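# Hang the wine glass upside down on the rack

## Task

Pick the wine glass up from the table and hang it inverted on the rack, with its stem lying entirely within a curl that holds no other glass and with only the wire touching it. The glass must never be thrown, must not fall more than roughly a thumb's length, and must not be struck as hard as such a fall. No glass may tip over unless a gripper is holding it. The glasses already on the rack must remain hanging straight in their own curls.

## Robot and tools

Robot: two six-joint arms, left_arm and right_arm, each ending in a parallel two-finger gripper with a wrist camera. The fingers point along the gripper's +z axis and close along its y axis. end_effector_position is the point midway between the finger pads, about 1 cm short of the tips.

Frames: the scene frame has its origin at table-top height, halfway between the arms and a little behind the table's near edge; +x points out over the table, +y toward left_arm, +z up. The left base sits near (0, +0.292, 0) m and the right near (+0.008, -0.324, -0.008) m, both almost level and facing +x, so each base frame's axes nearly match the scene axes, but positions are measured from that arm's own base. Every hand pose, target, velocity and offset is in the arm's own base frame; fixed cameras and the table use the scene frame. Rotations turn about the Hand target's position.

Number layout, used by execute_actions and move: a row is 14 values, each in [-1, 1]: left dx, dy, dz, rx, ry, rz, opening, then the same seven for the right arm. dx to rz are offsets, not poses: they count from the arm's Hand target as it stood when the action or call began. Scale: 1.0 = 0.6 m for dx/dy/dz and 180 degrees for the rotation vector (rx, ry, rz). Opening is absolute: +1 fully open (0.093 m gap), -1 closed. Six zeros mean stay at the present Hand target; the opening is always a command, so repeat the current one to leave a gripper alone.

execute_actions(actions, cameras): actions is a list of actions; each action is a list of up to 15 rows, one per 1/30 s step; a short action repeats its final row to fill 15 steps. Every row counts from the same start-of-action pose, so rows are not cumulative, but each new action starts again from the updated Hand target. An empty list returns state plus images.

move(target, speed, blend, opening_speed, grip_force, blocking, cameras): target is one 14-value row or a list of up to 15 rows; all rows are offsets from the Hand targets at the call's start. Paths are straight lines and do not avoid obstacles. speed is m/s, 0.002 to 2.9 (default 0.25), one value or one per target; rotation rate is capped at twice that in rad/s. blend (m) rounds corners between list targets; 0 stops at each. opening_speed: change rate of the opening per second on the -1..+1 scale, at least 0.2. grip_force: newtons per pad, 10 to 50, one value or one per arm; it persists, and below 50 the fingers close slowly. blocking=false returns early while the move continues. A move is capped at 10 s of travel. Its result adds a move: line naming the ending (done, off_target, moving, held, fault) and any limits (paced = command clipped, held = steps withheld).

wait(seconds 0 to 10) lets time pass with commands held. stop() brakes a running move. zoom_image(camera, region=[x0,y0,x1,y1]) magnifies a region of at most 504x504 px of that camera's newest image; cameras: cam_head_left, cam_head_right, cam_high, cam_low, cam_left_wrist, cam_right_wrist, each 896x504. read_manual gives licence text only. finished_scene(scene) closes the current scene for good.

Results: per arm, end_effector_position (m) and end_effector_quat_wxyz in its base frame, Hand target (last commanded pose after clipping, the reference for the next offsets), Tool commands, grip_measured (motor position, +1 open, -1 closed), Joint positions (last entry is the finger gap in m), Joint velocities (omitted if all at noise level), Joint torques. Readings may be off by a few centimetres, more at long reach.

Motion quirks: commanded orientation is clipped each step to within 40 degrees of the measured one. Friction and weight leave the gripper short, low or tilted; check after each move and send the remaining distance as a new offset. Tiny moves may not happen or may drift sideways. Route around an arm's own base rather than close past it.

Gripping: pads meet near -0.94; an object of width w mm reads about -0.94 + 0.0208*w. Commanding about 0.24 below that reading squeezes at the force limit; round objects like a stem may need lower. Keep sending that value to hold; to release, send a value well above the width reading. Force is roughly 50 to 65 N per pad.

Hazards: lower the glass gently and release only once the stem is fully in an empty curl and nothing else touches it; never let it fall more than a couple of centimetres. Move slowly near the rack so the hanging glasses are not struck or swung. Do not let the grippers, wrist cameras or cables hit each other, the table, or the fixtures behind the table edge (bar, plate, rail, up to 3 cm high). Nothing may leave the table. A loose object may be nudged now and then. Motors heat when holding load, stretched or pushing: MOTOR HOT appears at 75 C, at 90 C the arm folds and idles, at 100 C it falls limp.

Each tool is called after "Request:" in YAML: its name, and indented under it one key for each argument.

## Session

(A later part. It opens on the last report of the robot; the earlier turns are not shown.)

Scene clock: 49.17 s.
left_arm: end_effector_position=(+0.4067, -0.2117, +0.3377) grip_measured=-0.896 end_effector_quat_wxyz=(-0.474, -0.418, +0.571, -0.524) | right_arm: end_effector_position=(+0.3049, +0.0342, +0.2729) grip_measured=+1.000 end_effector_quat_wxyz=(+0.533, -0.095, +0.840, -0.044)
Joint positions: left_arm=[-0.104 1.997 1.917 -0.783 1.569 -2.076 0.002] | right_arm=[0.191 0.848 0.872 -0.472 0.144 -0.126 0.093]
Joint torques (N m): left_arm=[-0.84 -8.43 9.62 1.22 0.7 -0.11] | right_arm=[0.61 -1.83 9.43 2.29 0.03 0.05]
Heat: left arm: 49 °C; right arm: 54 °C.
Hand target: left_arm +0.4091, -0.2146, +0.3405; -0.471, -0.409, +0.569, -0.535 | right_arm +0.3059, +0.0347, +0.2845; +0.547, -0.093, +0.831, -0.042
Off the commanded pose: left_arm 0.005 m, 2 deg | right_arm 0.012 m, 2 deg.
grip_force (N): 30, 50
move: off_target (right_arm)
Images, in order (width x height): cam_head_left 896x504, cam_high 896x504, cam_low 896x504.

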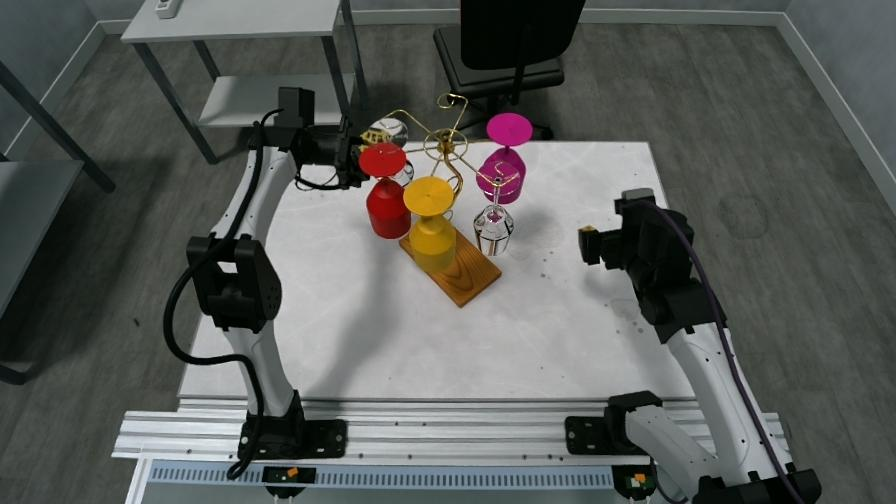

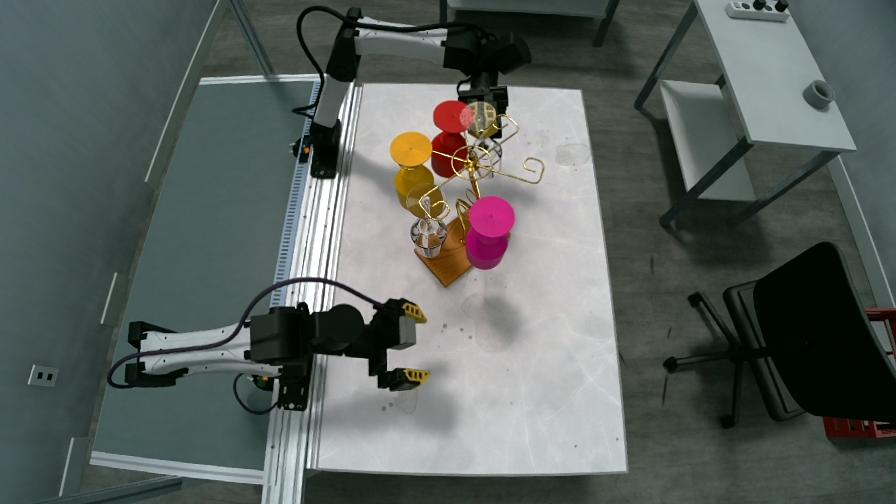

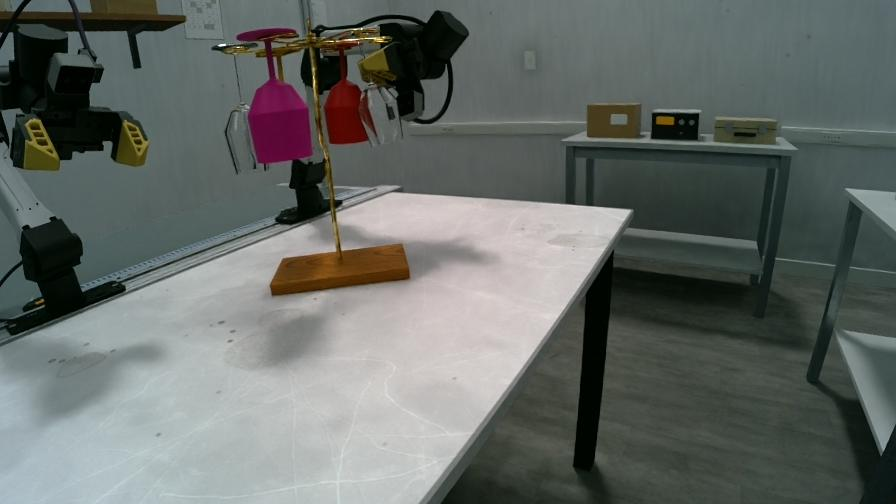

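Request:
move:
  target: [0.0065,-0.0337,-0.0095,0.001,0.022,-0.0145,-1,0,0,0,0,0,0,1]
  speed: 0.06
  cameras: ["cam_head_left","cam_low","cam_high"]

Request:
zoom_image:
  camera: "cam_low"
  region: [300, 10, 440, 150]

Request:
zoom_image:
  camera: "cam_head_left"
  region: [340, 80, 460, 180]

Request:
zoom_image:
  camera: "cam_high"
  region: [430, 60, 550, 180]

Scene clock: 50.93 s.
left_arm: end_effector_position=(+0.4115, -0.2312, +0.3359) grip_measured=-0.896 end_effector_quat_wxyz=(+0.498, +0.412, -0.571, +0.506) | right_arm: end_effector_position=(+0.3049, +0.0342, +0.2729) grip_measured=+1.000 end_effector_quat_wxyz=(+0.533, -0.095, +0.840, -0.044)
Joint positions: left_arm=[-0.147 2.072 2.017 -0.825 1.58 -2.095 0.002] | right_arm=[0.191 0.848 0.872 -0.472 0.144 -0.126 0.093]
Joint torques (N m): left_arm=[-0.92 -8.65 9.55 0.96 0.61 -0.13] | right_arm=[0.61 -1.88 9.39 2.3 0.02 0.04]
Heat: left arm: 50 °C; right arm: 54 °C.
Hand target: left_arm +0.4131, -0.2347, +0.3349; +0.501, +0.415, -0.563, +0.509 | right_arm +0.3059, +0.0347, +0.2845; +0.547, -0.093, +0.831, -0.042
Off the commanded pose: left_arm 0.004 m, 1 deg | right_arm 0.012 m, 2 deg.
joint read past its limit (left arm) — joint 5 (wrist yaw), upper limit.
joint sent to its limit (left arm) — joint 5 (wrist yaw), upper limit; joint 6 (wrist roll), lower limit. The joint targets still meet the commanded pose.
grip_force (N): 30, 50
move: off_target (right_arm)
Images, in order (width x height): cam_head_left 896x504, cam_high 896x504, cam_low 896x504.

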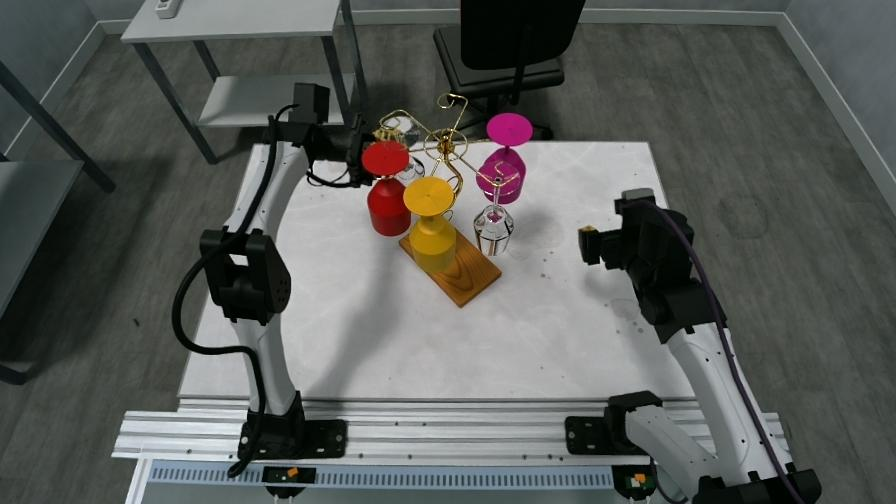

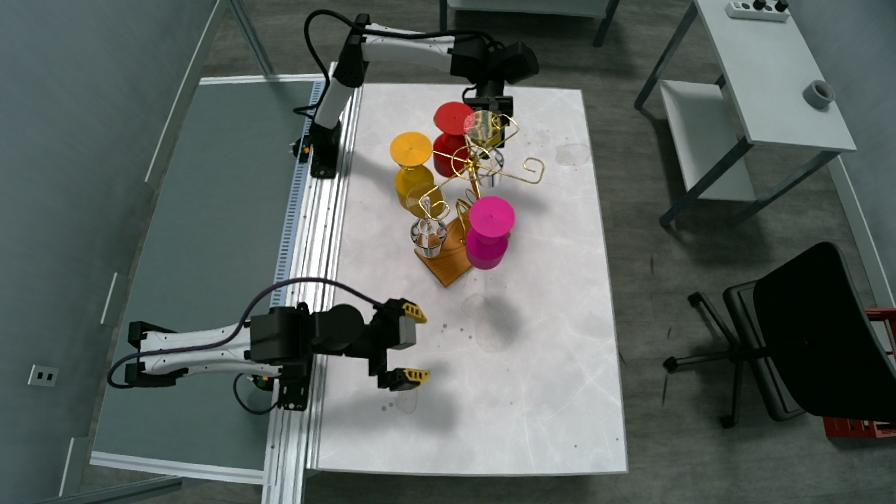

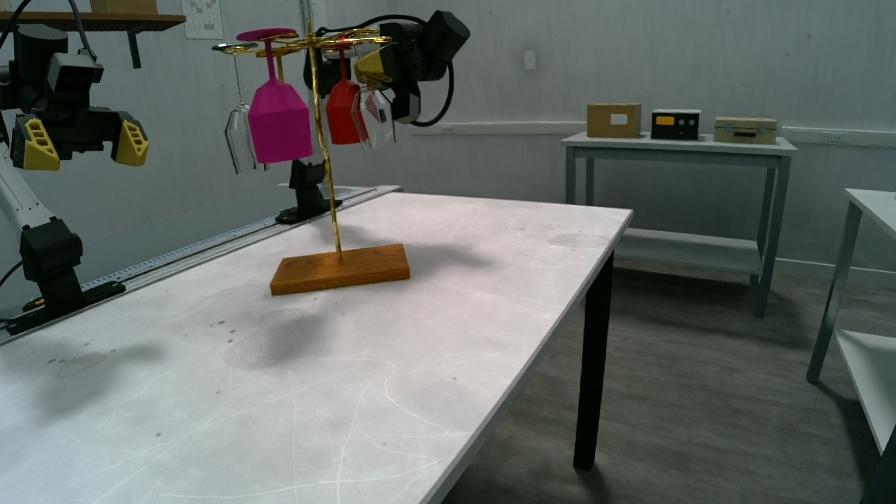

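Scaled by 3.600 from the camera's 896x504 image, which has a finer 1280x720 frame.

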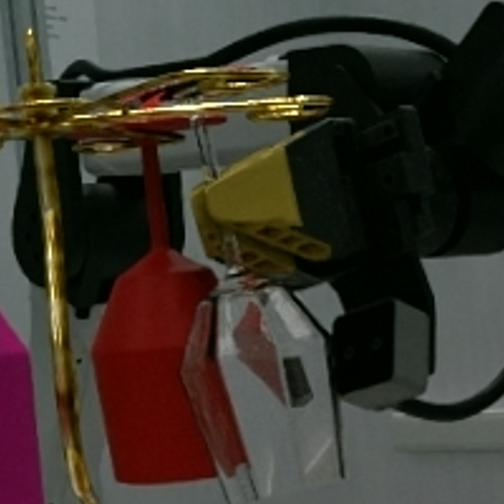

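Scaled by 4.200 from the camera's 896x504 image, which has a finer 1280x720 frame.

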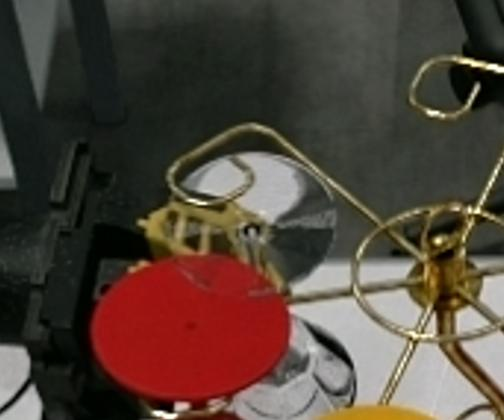

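Scaled by 4.200 from the camera's 896x504 image, which has a finer 1280x720 frame.

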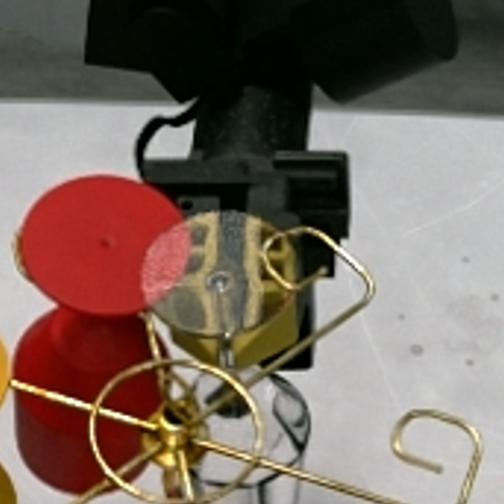

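Request:
move:
  target:
    - [0,0,0.013,0,0,0,-1,0,0,0,0,0,0,1]
    - [0.044,-0.0252,0.013,0.0005,0.011,-0.014,-1,0,0,0,0,0,0,1]
  speed: 0.05
  blend: [0.0,0]
  cameras: ["cam_head_left","cam_low","cam_high"]

Request:
zoom_image:
  camera: "cam_low"
  region: [300, 10, 440, 150]

Request:
zoom_image:
  camera: "cam_head_left"
  region: [340, 80, 460, 180]

Request:
zoom_image:
  camera: "cam_high"
  region: [430, 60, 550, 180]

Scene clock: 53.43 s.
left_arm: end_effector_position=(+0.4418, -0.2476, +0.3371) grip_measured=-0.896 end_effector_quat_wxyz=(+0.511, +0.424, -0.568, +0.486) | right_arm: end_effector_position=(+0.3049, +0.0342, +0.2729) grip_measured=+1.000 end_effector_quat_wxyz=(+0.533, -0.095, +0.840, -0.044)
Joint positions: left_arm=[-0.172 2.3 2.411 -1.039 1.566 -2.095 0.002] | right_arm=[0.191 0.848 0.872 -0.472 0.144 -0.126 0.093]
Joint torques (N m): left_arm=[-0.91 -10.69 9.84 0.92 0.83 -0.14] | right_arm=[0.5 -1.81 9.42 2.3 0.04 0.05]
Heat: left arm: 51 °C; right arm: 54 °C.
Hand target: left_arm +0.4395, -0.2499, +0.3426; +0.522, +0.412, -0.563, +0.490 | right_arm +0.3059, +0.0347, +0.2845; +0.547, -0.093, +0.831, -0.042
Off the commanded pose: left_arm 0.006 m, 2 deg | right_arm 0.012 m, 2 deg.
joint sent to its limit (left arm) — joint 5 (wrist yaw), upper limit; joint 6 (wrist roll), lower limit. The joint targets still meet the commanded pose.
grip_force (N): 30, 50
move: off_target (right_arm)
Images, in order (width x height): cam_head_left 896x504, cam_high 896x504, cam_low 896x504.

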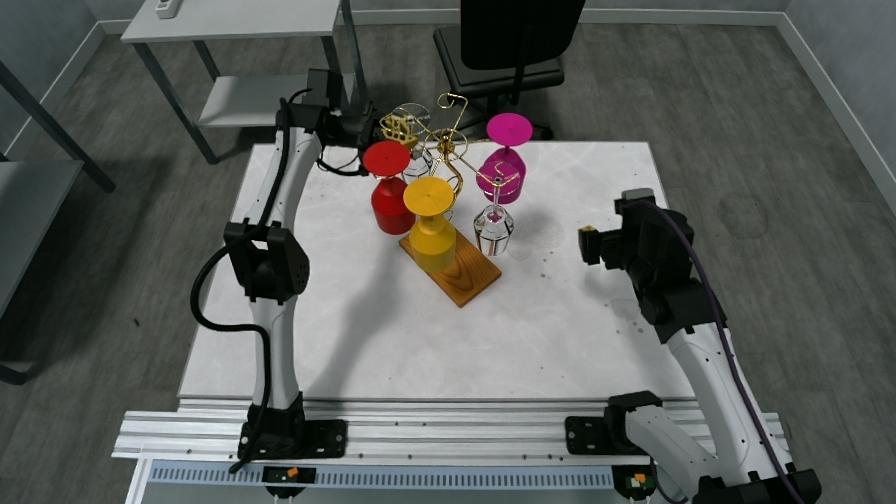

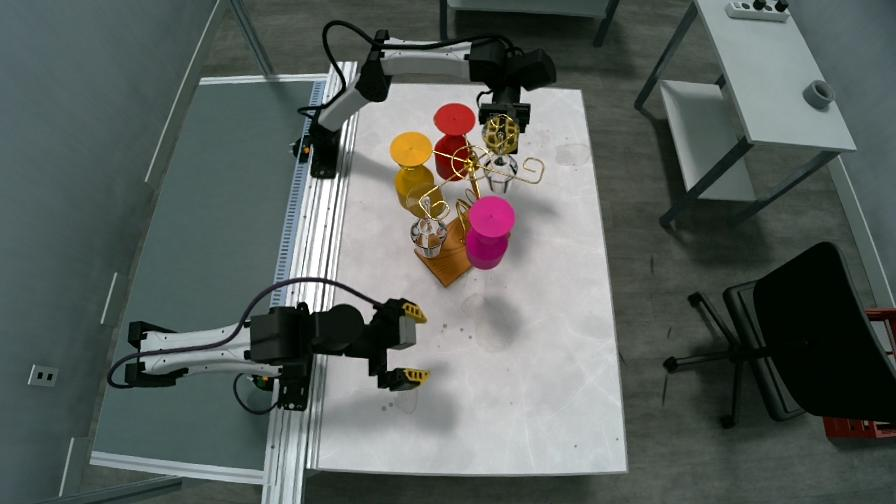

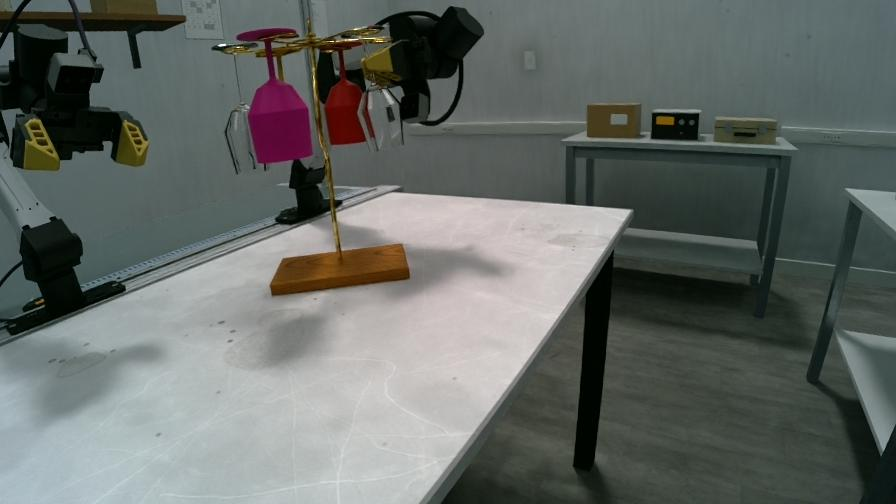

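Scaled by 3.600 from the camera's 896x504 image, which has a finer 1280x720 frame.

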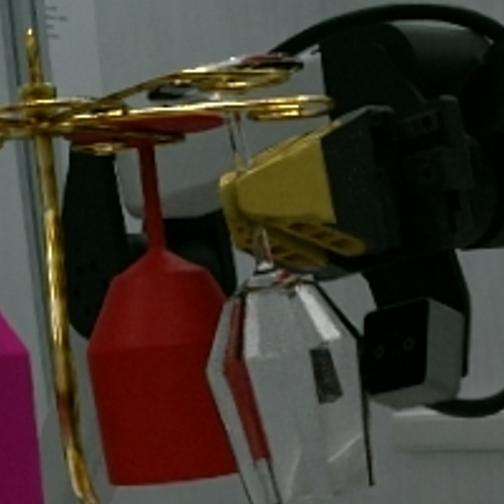

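Scaled by 4.200 from the camera's 896x504 image, which has a finer 1280x720 frame.

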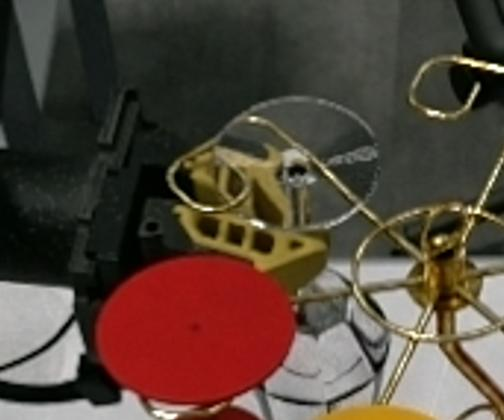

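Scaled by 4.200 from the camera's 896x504 image, which has a finer 1280x720 frame.

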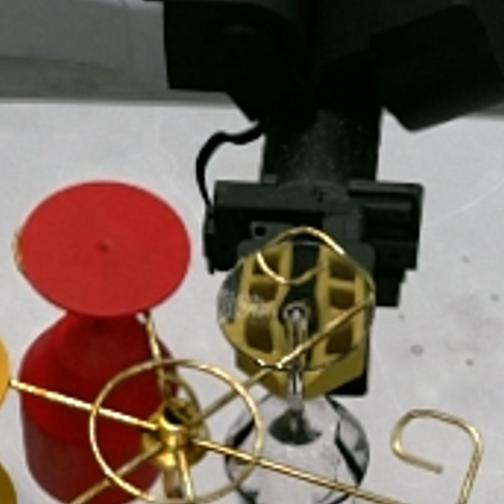

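Request:
move:
  target: [0.0197,0.0277,0,0,0,0.0105,-1,0,0,0,0,0,0,1]
  speed: 0.04
  cameras: ["cam_head_left","cam_high"]

Request:
zoom_image:
  camera: "cam_head_left"
  region: [340, 80, 460, 180]

Request:
zoom_image:
  camera: "cam_high"
  region: [470, 90, 550, 170]

Scene clock: 54.80 s.
left_arm: end_effector_position=(+0.4508, -0.2359, +0.3377) grip_measured=-0.896 end_effector_quat_wxyz=(+0.504, +0.431, -0.562, +0.494) | right_arm: end_effector_position=(+0.3049, +0.0342, +0.2729) grip_measured=+1.000 end_effector_quat_wxyz=(+0.533, -0.095, +0.840, -0.044)
Joint positions: left_arm=[-0.145 2.32 2.448 -1.055 1.566 -2.095 0.002] | right_arm=[0.191 0.848 0.872 -0.472 0.144 -0.126 0.093]
Joint torques (N m): left_arm=[0.4 -10.69 9.69 0.92 0.83 -0.14] | right_arm=[0.64 -1.91 9.42 2.3 0.04 0.03]
Heat: left arm: 51 °C; right arm: 54 °C.
Hand target: left_arm +0.4513, -0.2333, +0.3426; +0.514, +0.421, -0.556, +0.499 | right_arm +0.3059, +0.0347, +0.2845; +0.547, -0.093, +0.831, -0.042
Off the commanded pose: left_arm 0.006 m, 2 deg | right_arm 0.012 m, 2 deg.
joint sent to its limit (left arm) — joint 5 (wrist yaw), upper limit; joint 6 (wrist roll), lower limit. The joint targets still meet the commanded pose.
grip_force (N): 30, 50
move: off_target (right_arm)
Images, in order (width x height): cam_head_left 896x504, cam_high 896x504.

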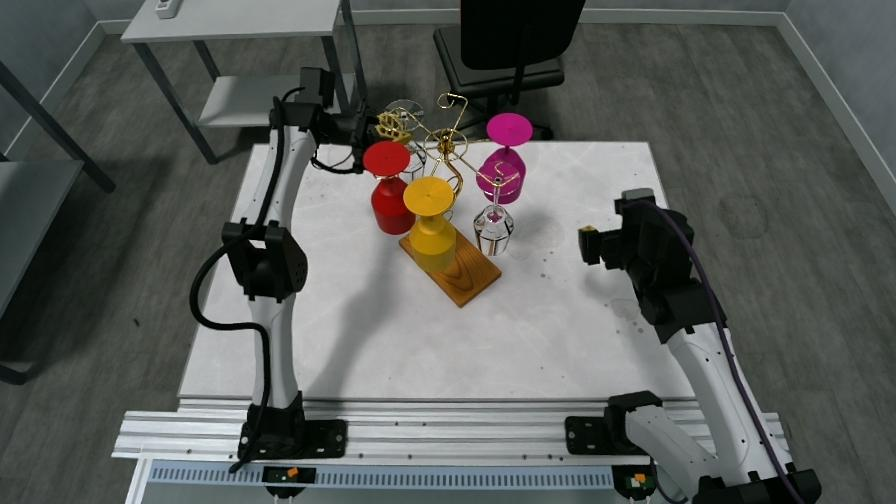

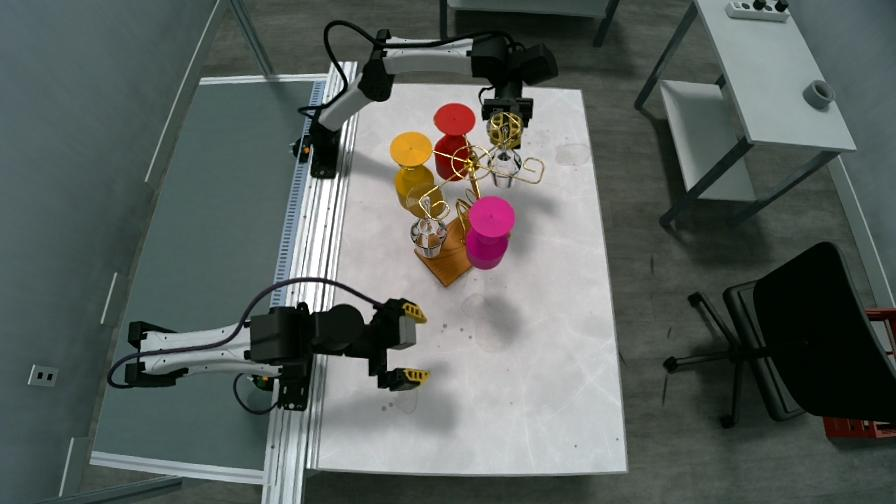

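Scaled by 4.200 from the camera's 896x504 image, which has a finer 1280x720 frame.

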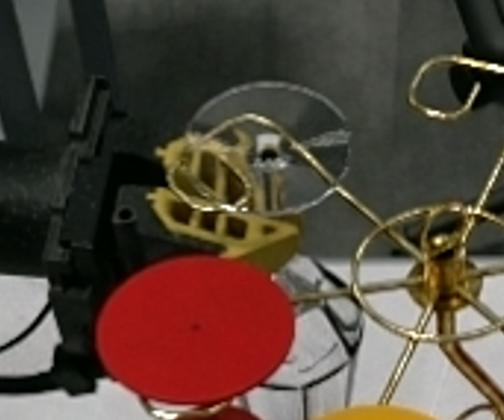

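Scaled by 6.300 from the camera's 896x504 image, which has a finer 1280x720 frame.

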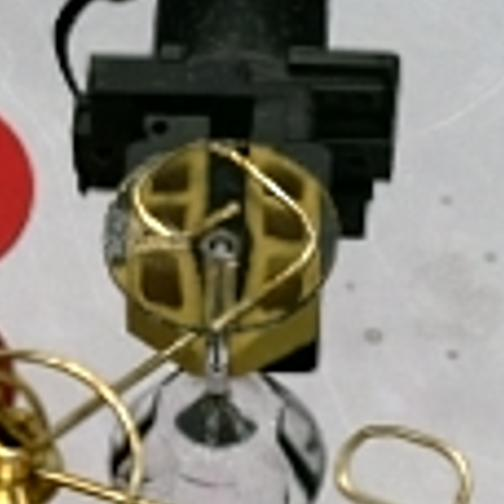

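Request:
move:
  target: [0.0275,0.0165,0,0,0,0.004,-1,0,0,0,0,0,0,1]
  speed: 0.04
  cameras: ["cam_head_left","cam_high","cam_low"]

Request:
zoom_image:
  camera: "cam_head_left"
  region: [360, 80, 440, 160]

Request:
zoom_image:
  camera: "cam_high"
  region: [470, 90, 550, 170]

Request:
zoom_image:
  camera: "cam_low"
  region: [300, 10, 440, 150]

Scene clock: 56.33 s.
left_arm: end_effector_position=(+0.4674, -0.2273, +0.3387) grip_measured=-0.896 end_effector_quat_wxyz=(+0.498, +0.437, -0.558, +0.500) | right_arm: end_effector_position=(+0.3049, +0.0342, +0.2729) grip_measured=+1.000 end_effector_quat_wxyz=(+0.533, -0.095, +0.840, -0.044)
Joint positions: left_arm=[-0.123 2.442 2.676 -1.158 1.565 -2.095 0.002] | right_arm=[0.191 0.848 0.872 -0.472 0.144 -0.126 0.093]
Joint torques (N m): left_arm=[0.29 -11.17 9.36 0.9 0.82 -0.14] | right_arm=[0.62 -1.87 9.43 2.29 0.05 0.05]
Heat: left arm: 52 °C; right arm: 54 °C.
Hand target: left_arm +0.4677, -0.2235, +0.3426; +0.511, +0.425, -0.554, +0.502 | right_arm +0.3059, +0.0347, +0.2845; +0.547, -0.093, +0.831, -0.042
Off the commanded pose: left_arm 0.006 m, 2 deg | right_arm 0.012 m, 2 deg.
joint sent to its limit (left arm) — joint 5 (wrist yaw), upper limit; joint 6 (wrist roll), lower limit. The joint targets still meet the commanded pose.
grip_force (N): 30, 50
move: off_target (right_arm)
Images, in order (width x height): cam_head_left 896x504, cam_high 896x504, cam_low 896x504.

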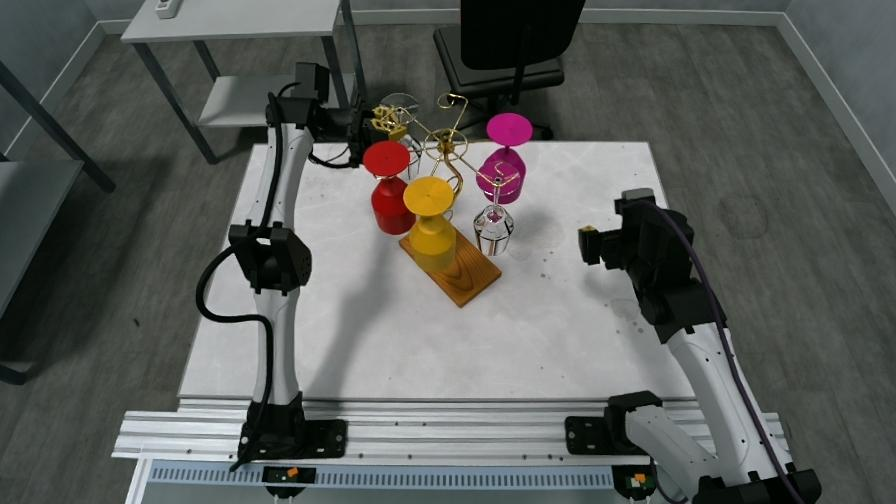

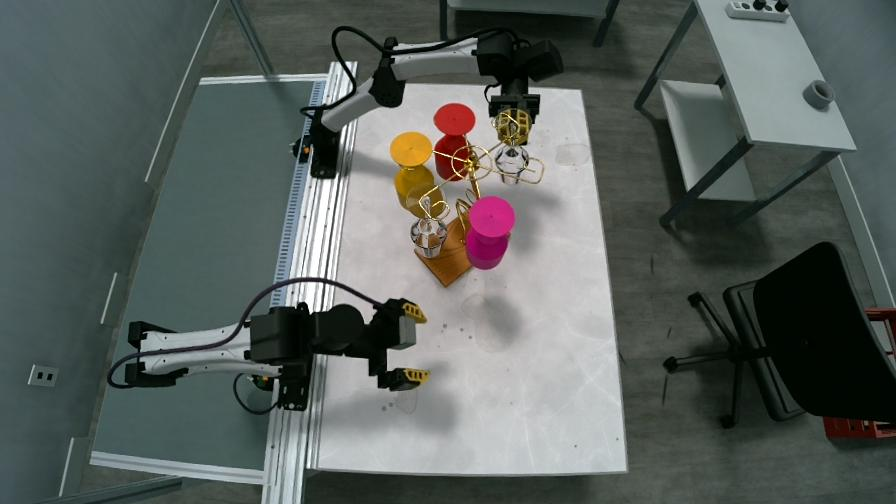

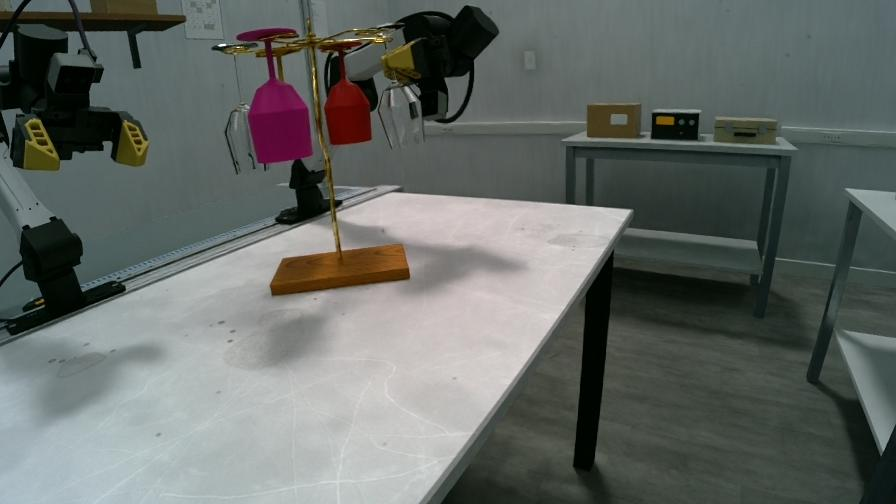

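Scaled by 6.300 from the camera's 896x504 image, which has a finer 1280x720 frame.

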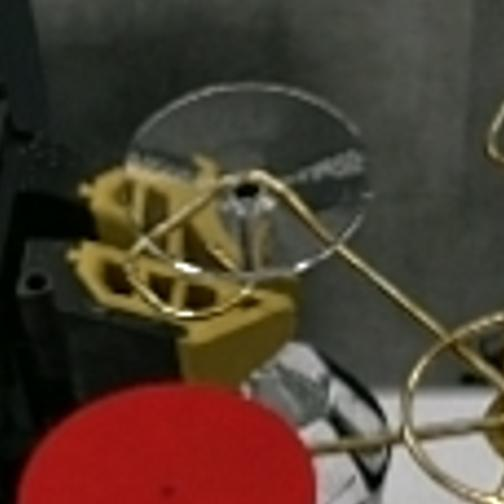

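Scaled by 6.300 from the camera's 896x504 image, which has a finer 1280x720 frame.

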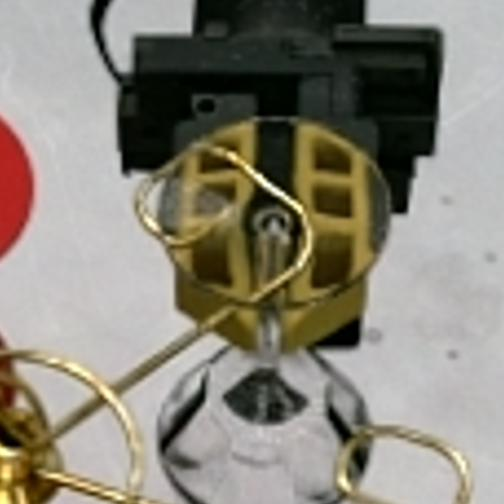

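Scaled by 3.600 from the camera's 896x504 image, which has a finer 1280x720 frame.

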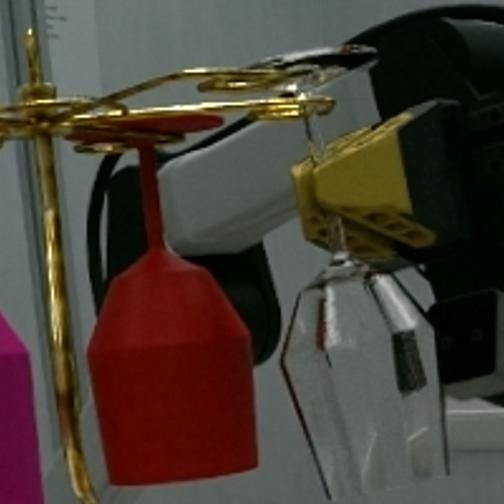

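Request:
move:
  target: [0,0.005,-0.022,0,0,0,-1,0,0,0,0,0,0,1]
  speed: 0.03
  cameras: ["cam_head_left","cam_high","cam_low"]

Request:
zoom_image:
  camera: "cam_high"
  region: [470, 90, 550, 170]

Request:
zoom_image:
  camera: "cam_low"
  region: [300, 10, 440, 150]

Scene clock: 57.43 s.
left_arm: end_effector_position=(+0.4673, -0.2267, +0.3316) grip_measured=-0.896 end_effector_quat_wxyz=(+0.503, +0.433, -0.556, +0.500) | right_arm: end_effector_position=(+0.3049, +0.0342, +0.2729) grip_measured=+1.000 end_effector_quat_wxyz=(+0.533, -0.095, +0.840, -0.044)
Joint positions: left_arm=[-0.121 2.438 2.635 -1.158 1.58 -2.061 0.002] | right_arm=[0.191 0.848 0.872 -0.472 0.144 -0.126 0.093]
Joint torques (N m): left_arm=[0.81 -12.79 5.07 0.85 0.67 0.19] | right_arm=[0.62 -1.84 9.4 2.29 0.02 0.05]
Heat: left arm: 53 °C; right arm: 54 °C.
Hand target: left_arm +0.4678, -0.2205, +0.3294; +0.511, +0.425, -0.554, +0.502 | right_arm +0.3059, +0.0347, +0.2845; +0.547, -0.093, +0.831, -0.042
Off the commanded pose: left_arm 0.007 m, 1 deg | right_arm 0.012 m, 2 deg.
joint read past its limit (left arm) — joint 5 (wrist yaw), upper limit.
joint sent to its limit (left arm) — joint 5 (wrist yaw), upper limit. The joint targets still meet the commanded pose.
grip_force (N): 30, 50
move: off_target (right_arm)
Images, in order (width x height): cam_head_left 896x504, cam_high 896x504, cam_low 896x504.

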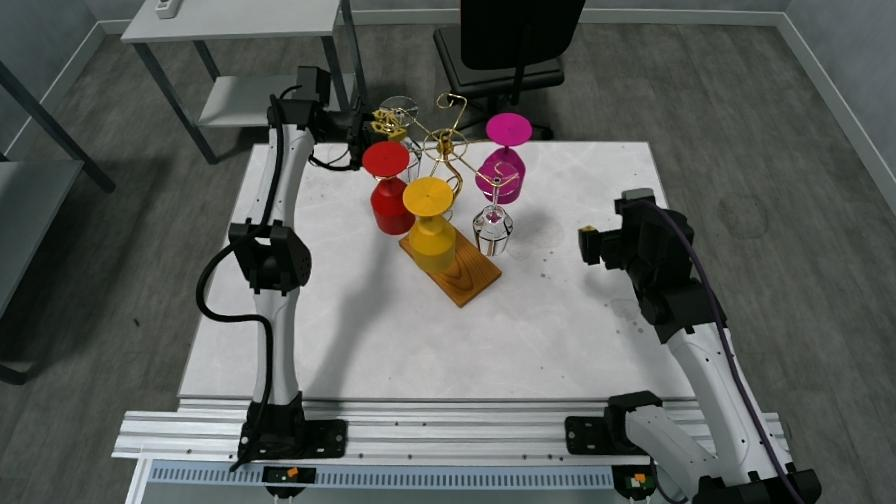

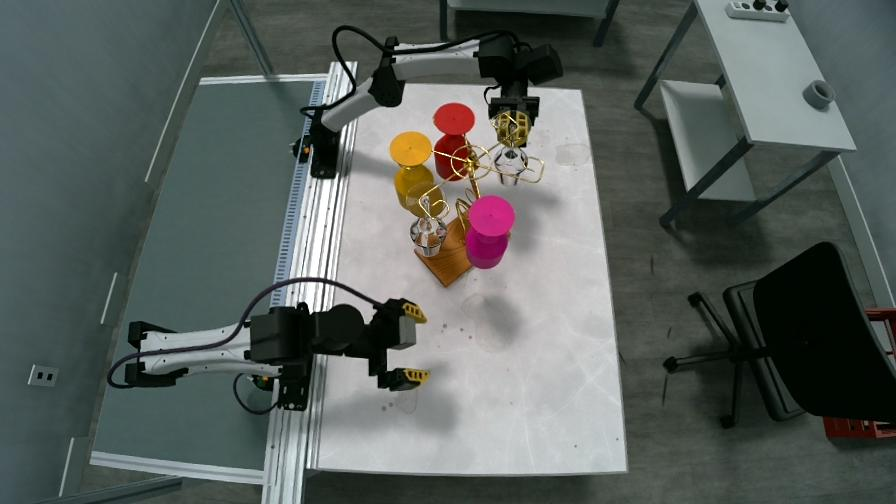

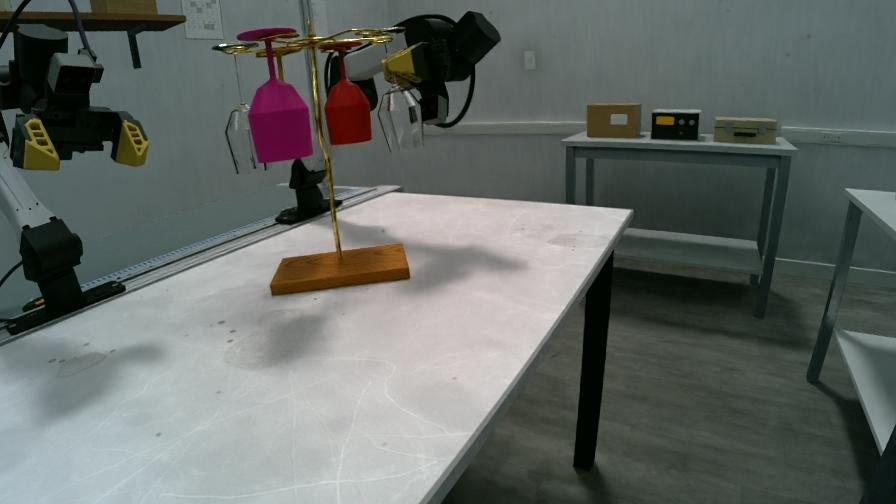

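Scaled by 6.300 from the camera's 896x504 image, which has a finer 1280x720 frame.

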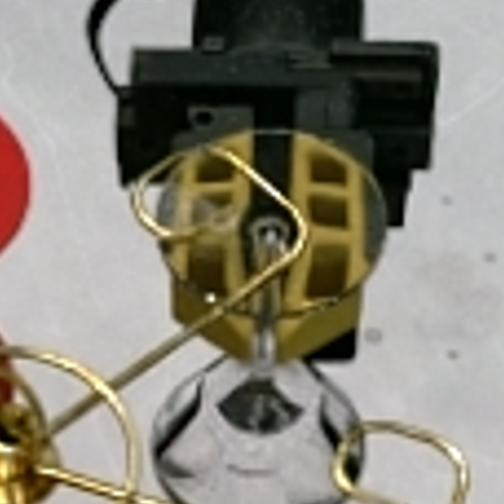

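Scaled by 3.600 from the camera's 896x504 image, which has a finer 1280x720 frame.

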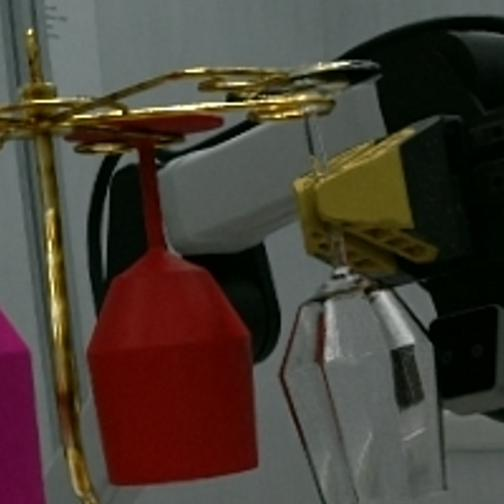

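Request:
move:
  target: [0,0,-0.006,0,0,0,-1,0,0,0,0,0,0,1]
  speed: 0.02
  cameras: ["cam_head_left","cam_high","cam_low"]

Request:
zoom_image:
  camera: "cam_high"
  region: [470, 90, 550, 170]

Request:
zoom_image:
  camera: "cam_low"
  region: [340, 10, 430, 100]

Request:
zoom_image:
  camera: "cam_head_left"
  region: [360, 80, 440, 160]

Scene clock: 59.13 s.
left_arm: end_effector_position=(+0.4662, -0.2254, +0.3316) grip_measured=-0.896 end_effector_quat_wxyz=(+0.502, +0.433, -0.556, +0.501) | right_arm: end_effector_position=(+0.3049, +0.0342, +0.2729) grip_measured=+1.000 end_effector_quat_wxyz=(+0.533, -0.095, +0.840, -0.044)
Joint positions: left_arm=[-0.119 2.426 2.614 -1.158 1.58 -2.049 0.002] | right_arm=[0.191 0.848 0.872 -0.472 0.144 -0.126 0.093]
Joint torques (N m): left_arm=[0.76 -12.23 4.72 0.89 0.66 0.23] | right_arm=[0.61 -1.94 9.43 2.3 0.05 0.03]
Heat: left arm: 53 °C; right arm: 54 °C.
Hand target: left_arm +0.4678, -0.2204, +0.3258; +0.511, +0.425, -0.554, +0.502 | right_arm +0.3059, +0.0347, +0.2845; +0.547, -0.093, +0.831, -0.042
Off the commanded pose: left_arm 0.008 m, 1 deg | right_arm 0.012 m, 2 deg.
joint read past its limit (left arm) — joint 5 (wrist yaw), upper limit.
joint sent to its limit (left arm) — joint 5 (wrist yaw), upper limit. The joint targets still meet the commanded pose.
grip_force (N): 30, 50
move: off_target (right_arm)
Images, in order (width x height): cam_head_left 896x504, cam_high 896x504, cam_low 896x504.

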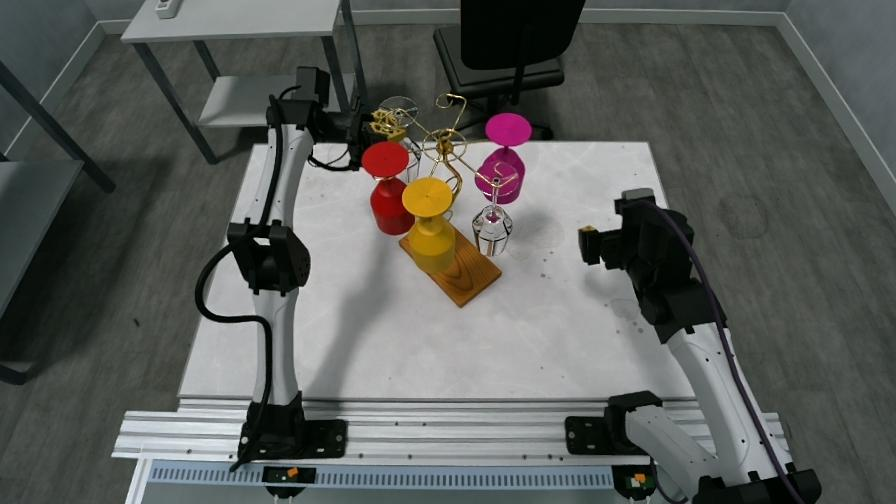

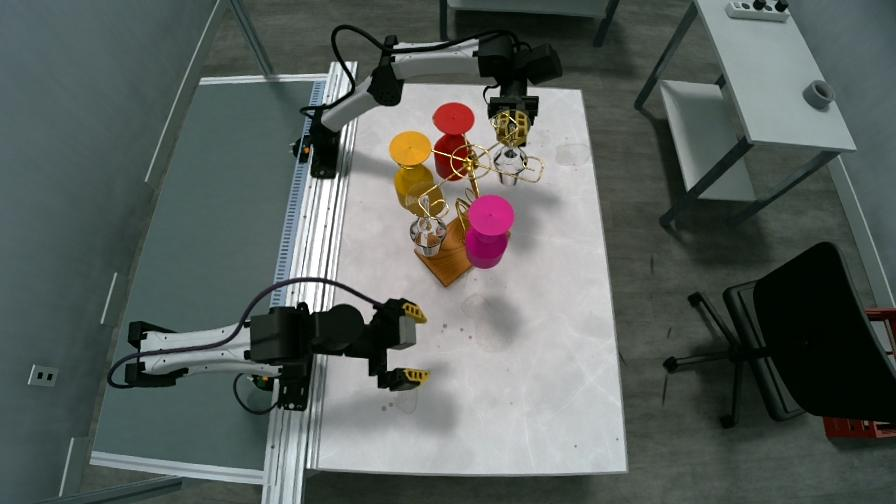

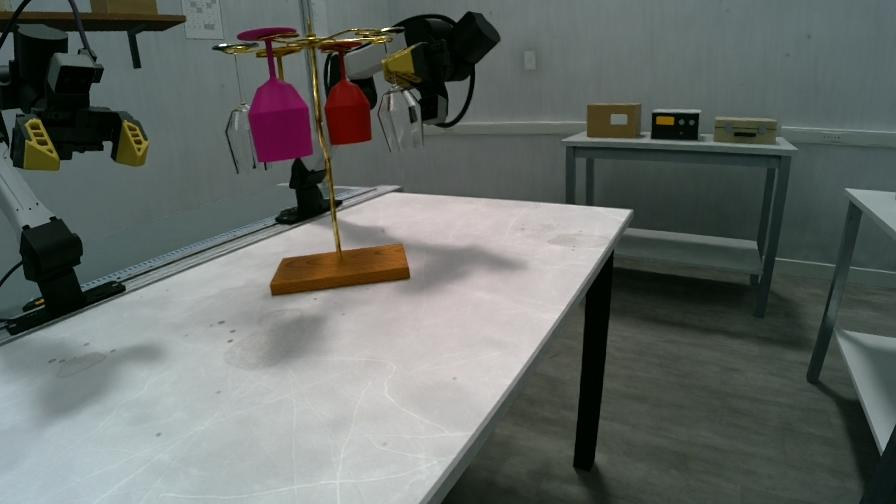

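Scaled by 6.300 from the camera's 896x504 image, which has a finer 1280x720 frame.

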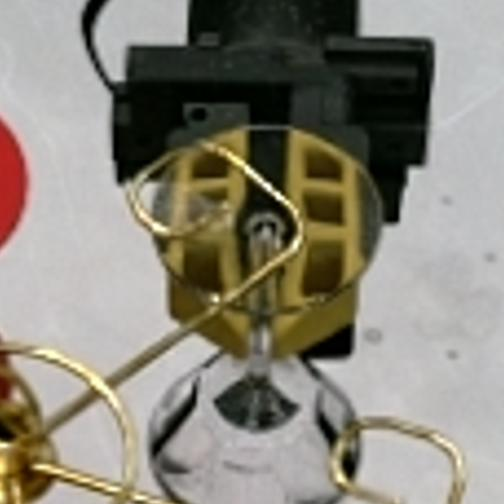

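Scaled by 5.600 from the camera's 896x504 image, which has a finer 1280x720 frame.

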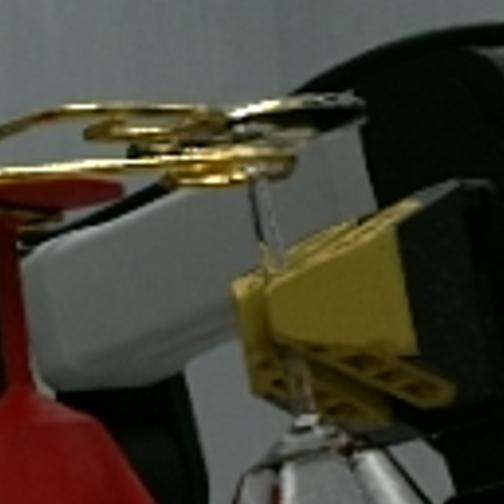

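Scaled by 6.300 from the camera's 896x504 image, which has a finer 1280x720 frame.

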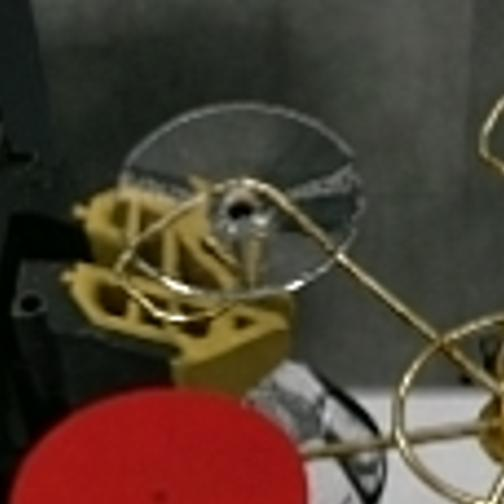

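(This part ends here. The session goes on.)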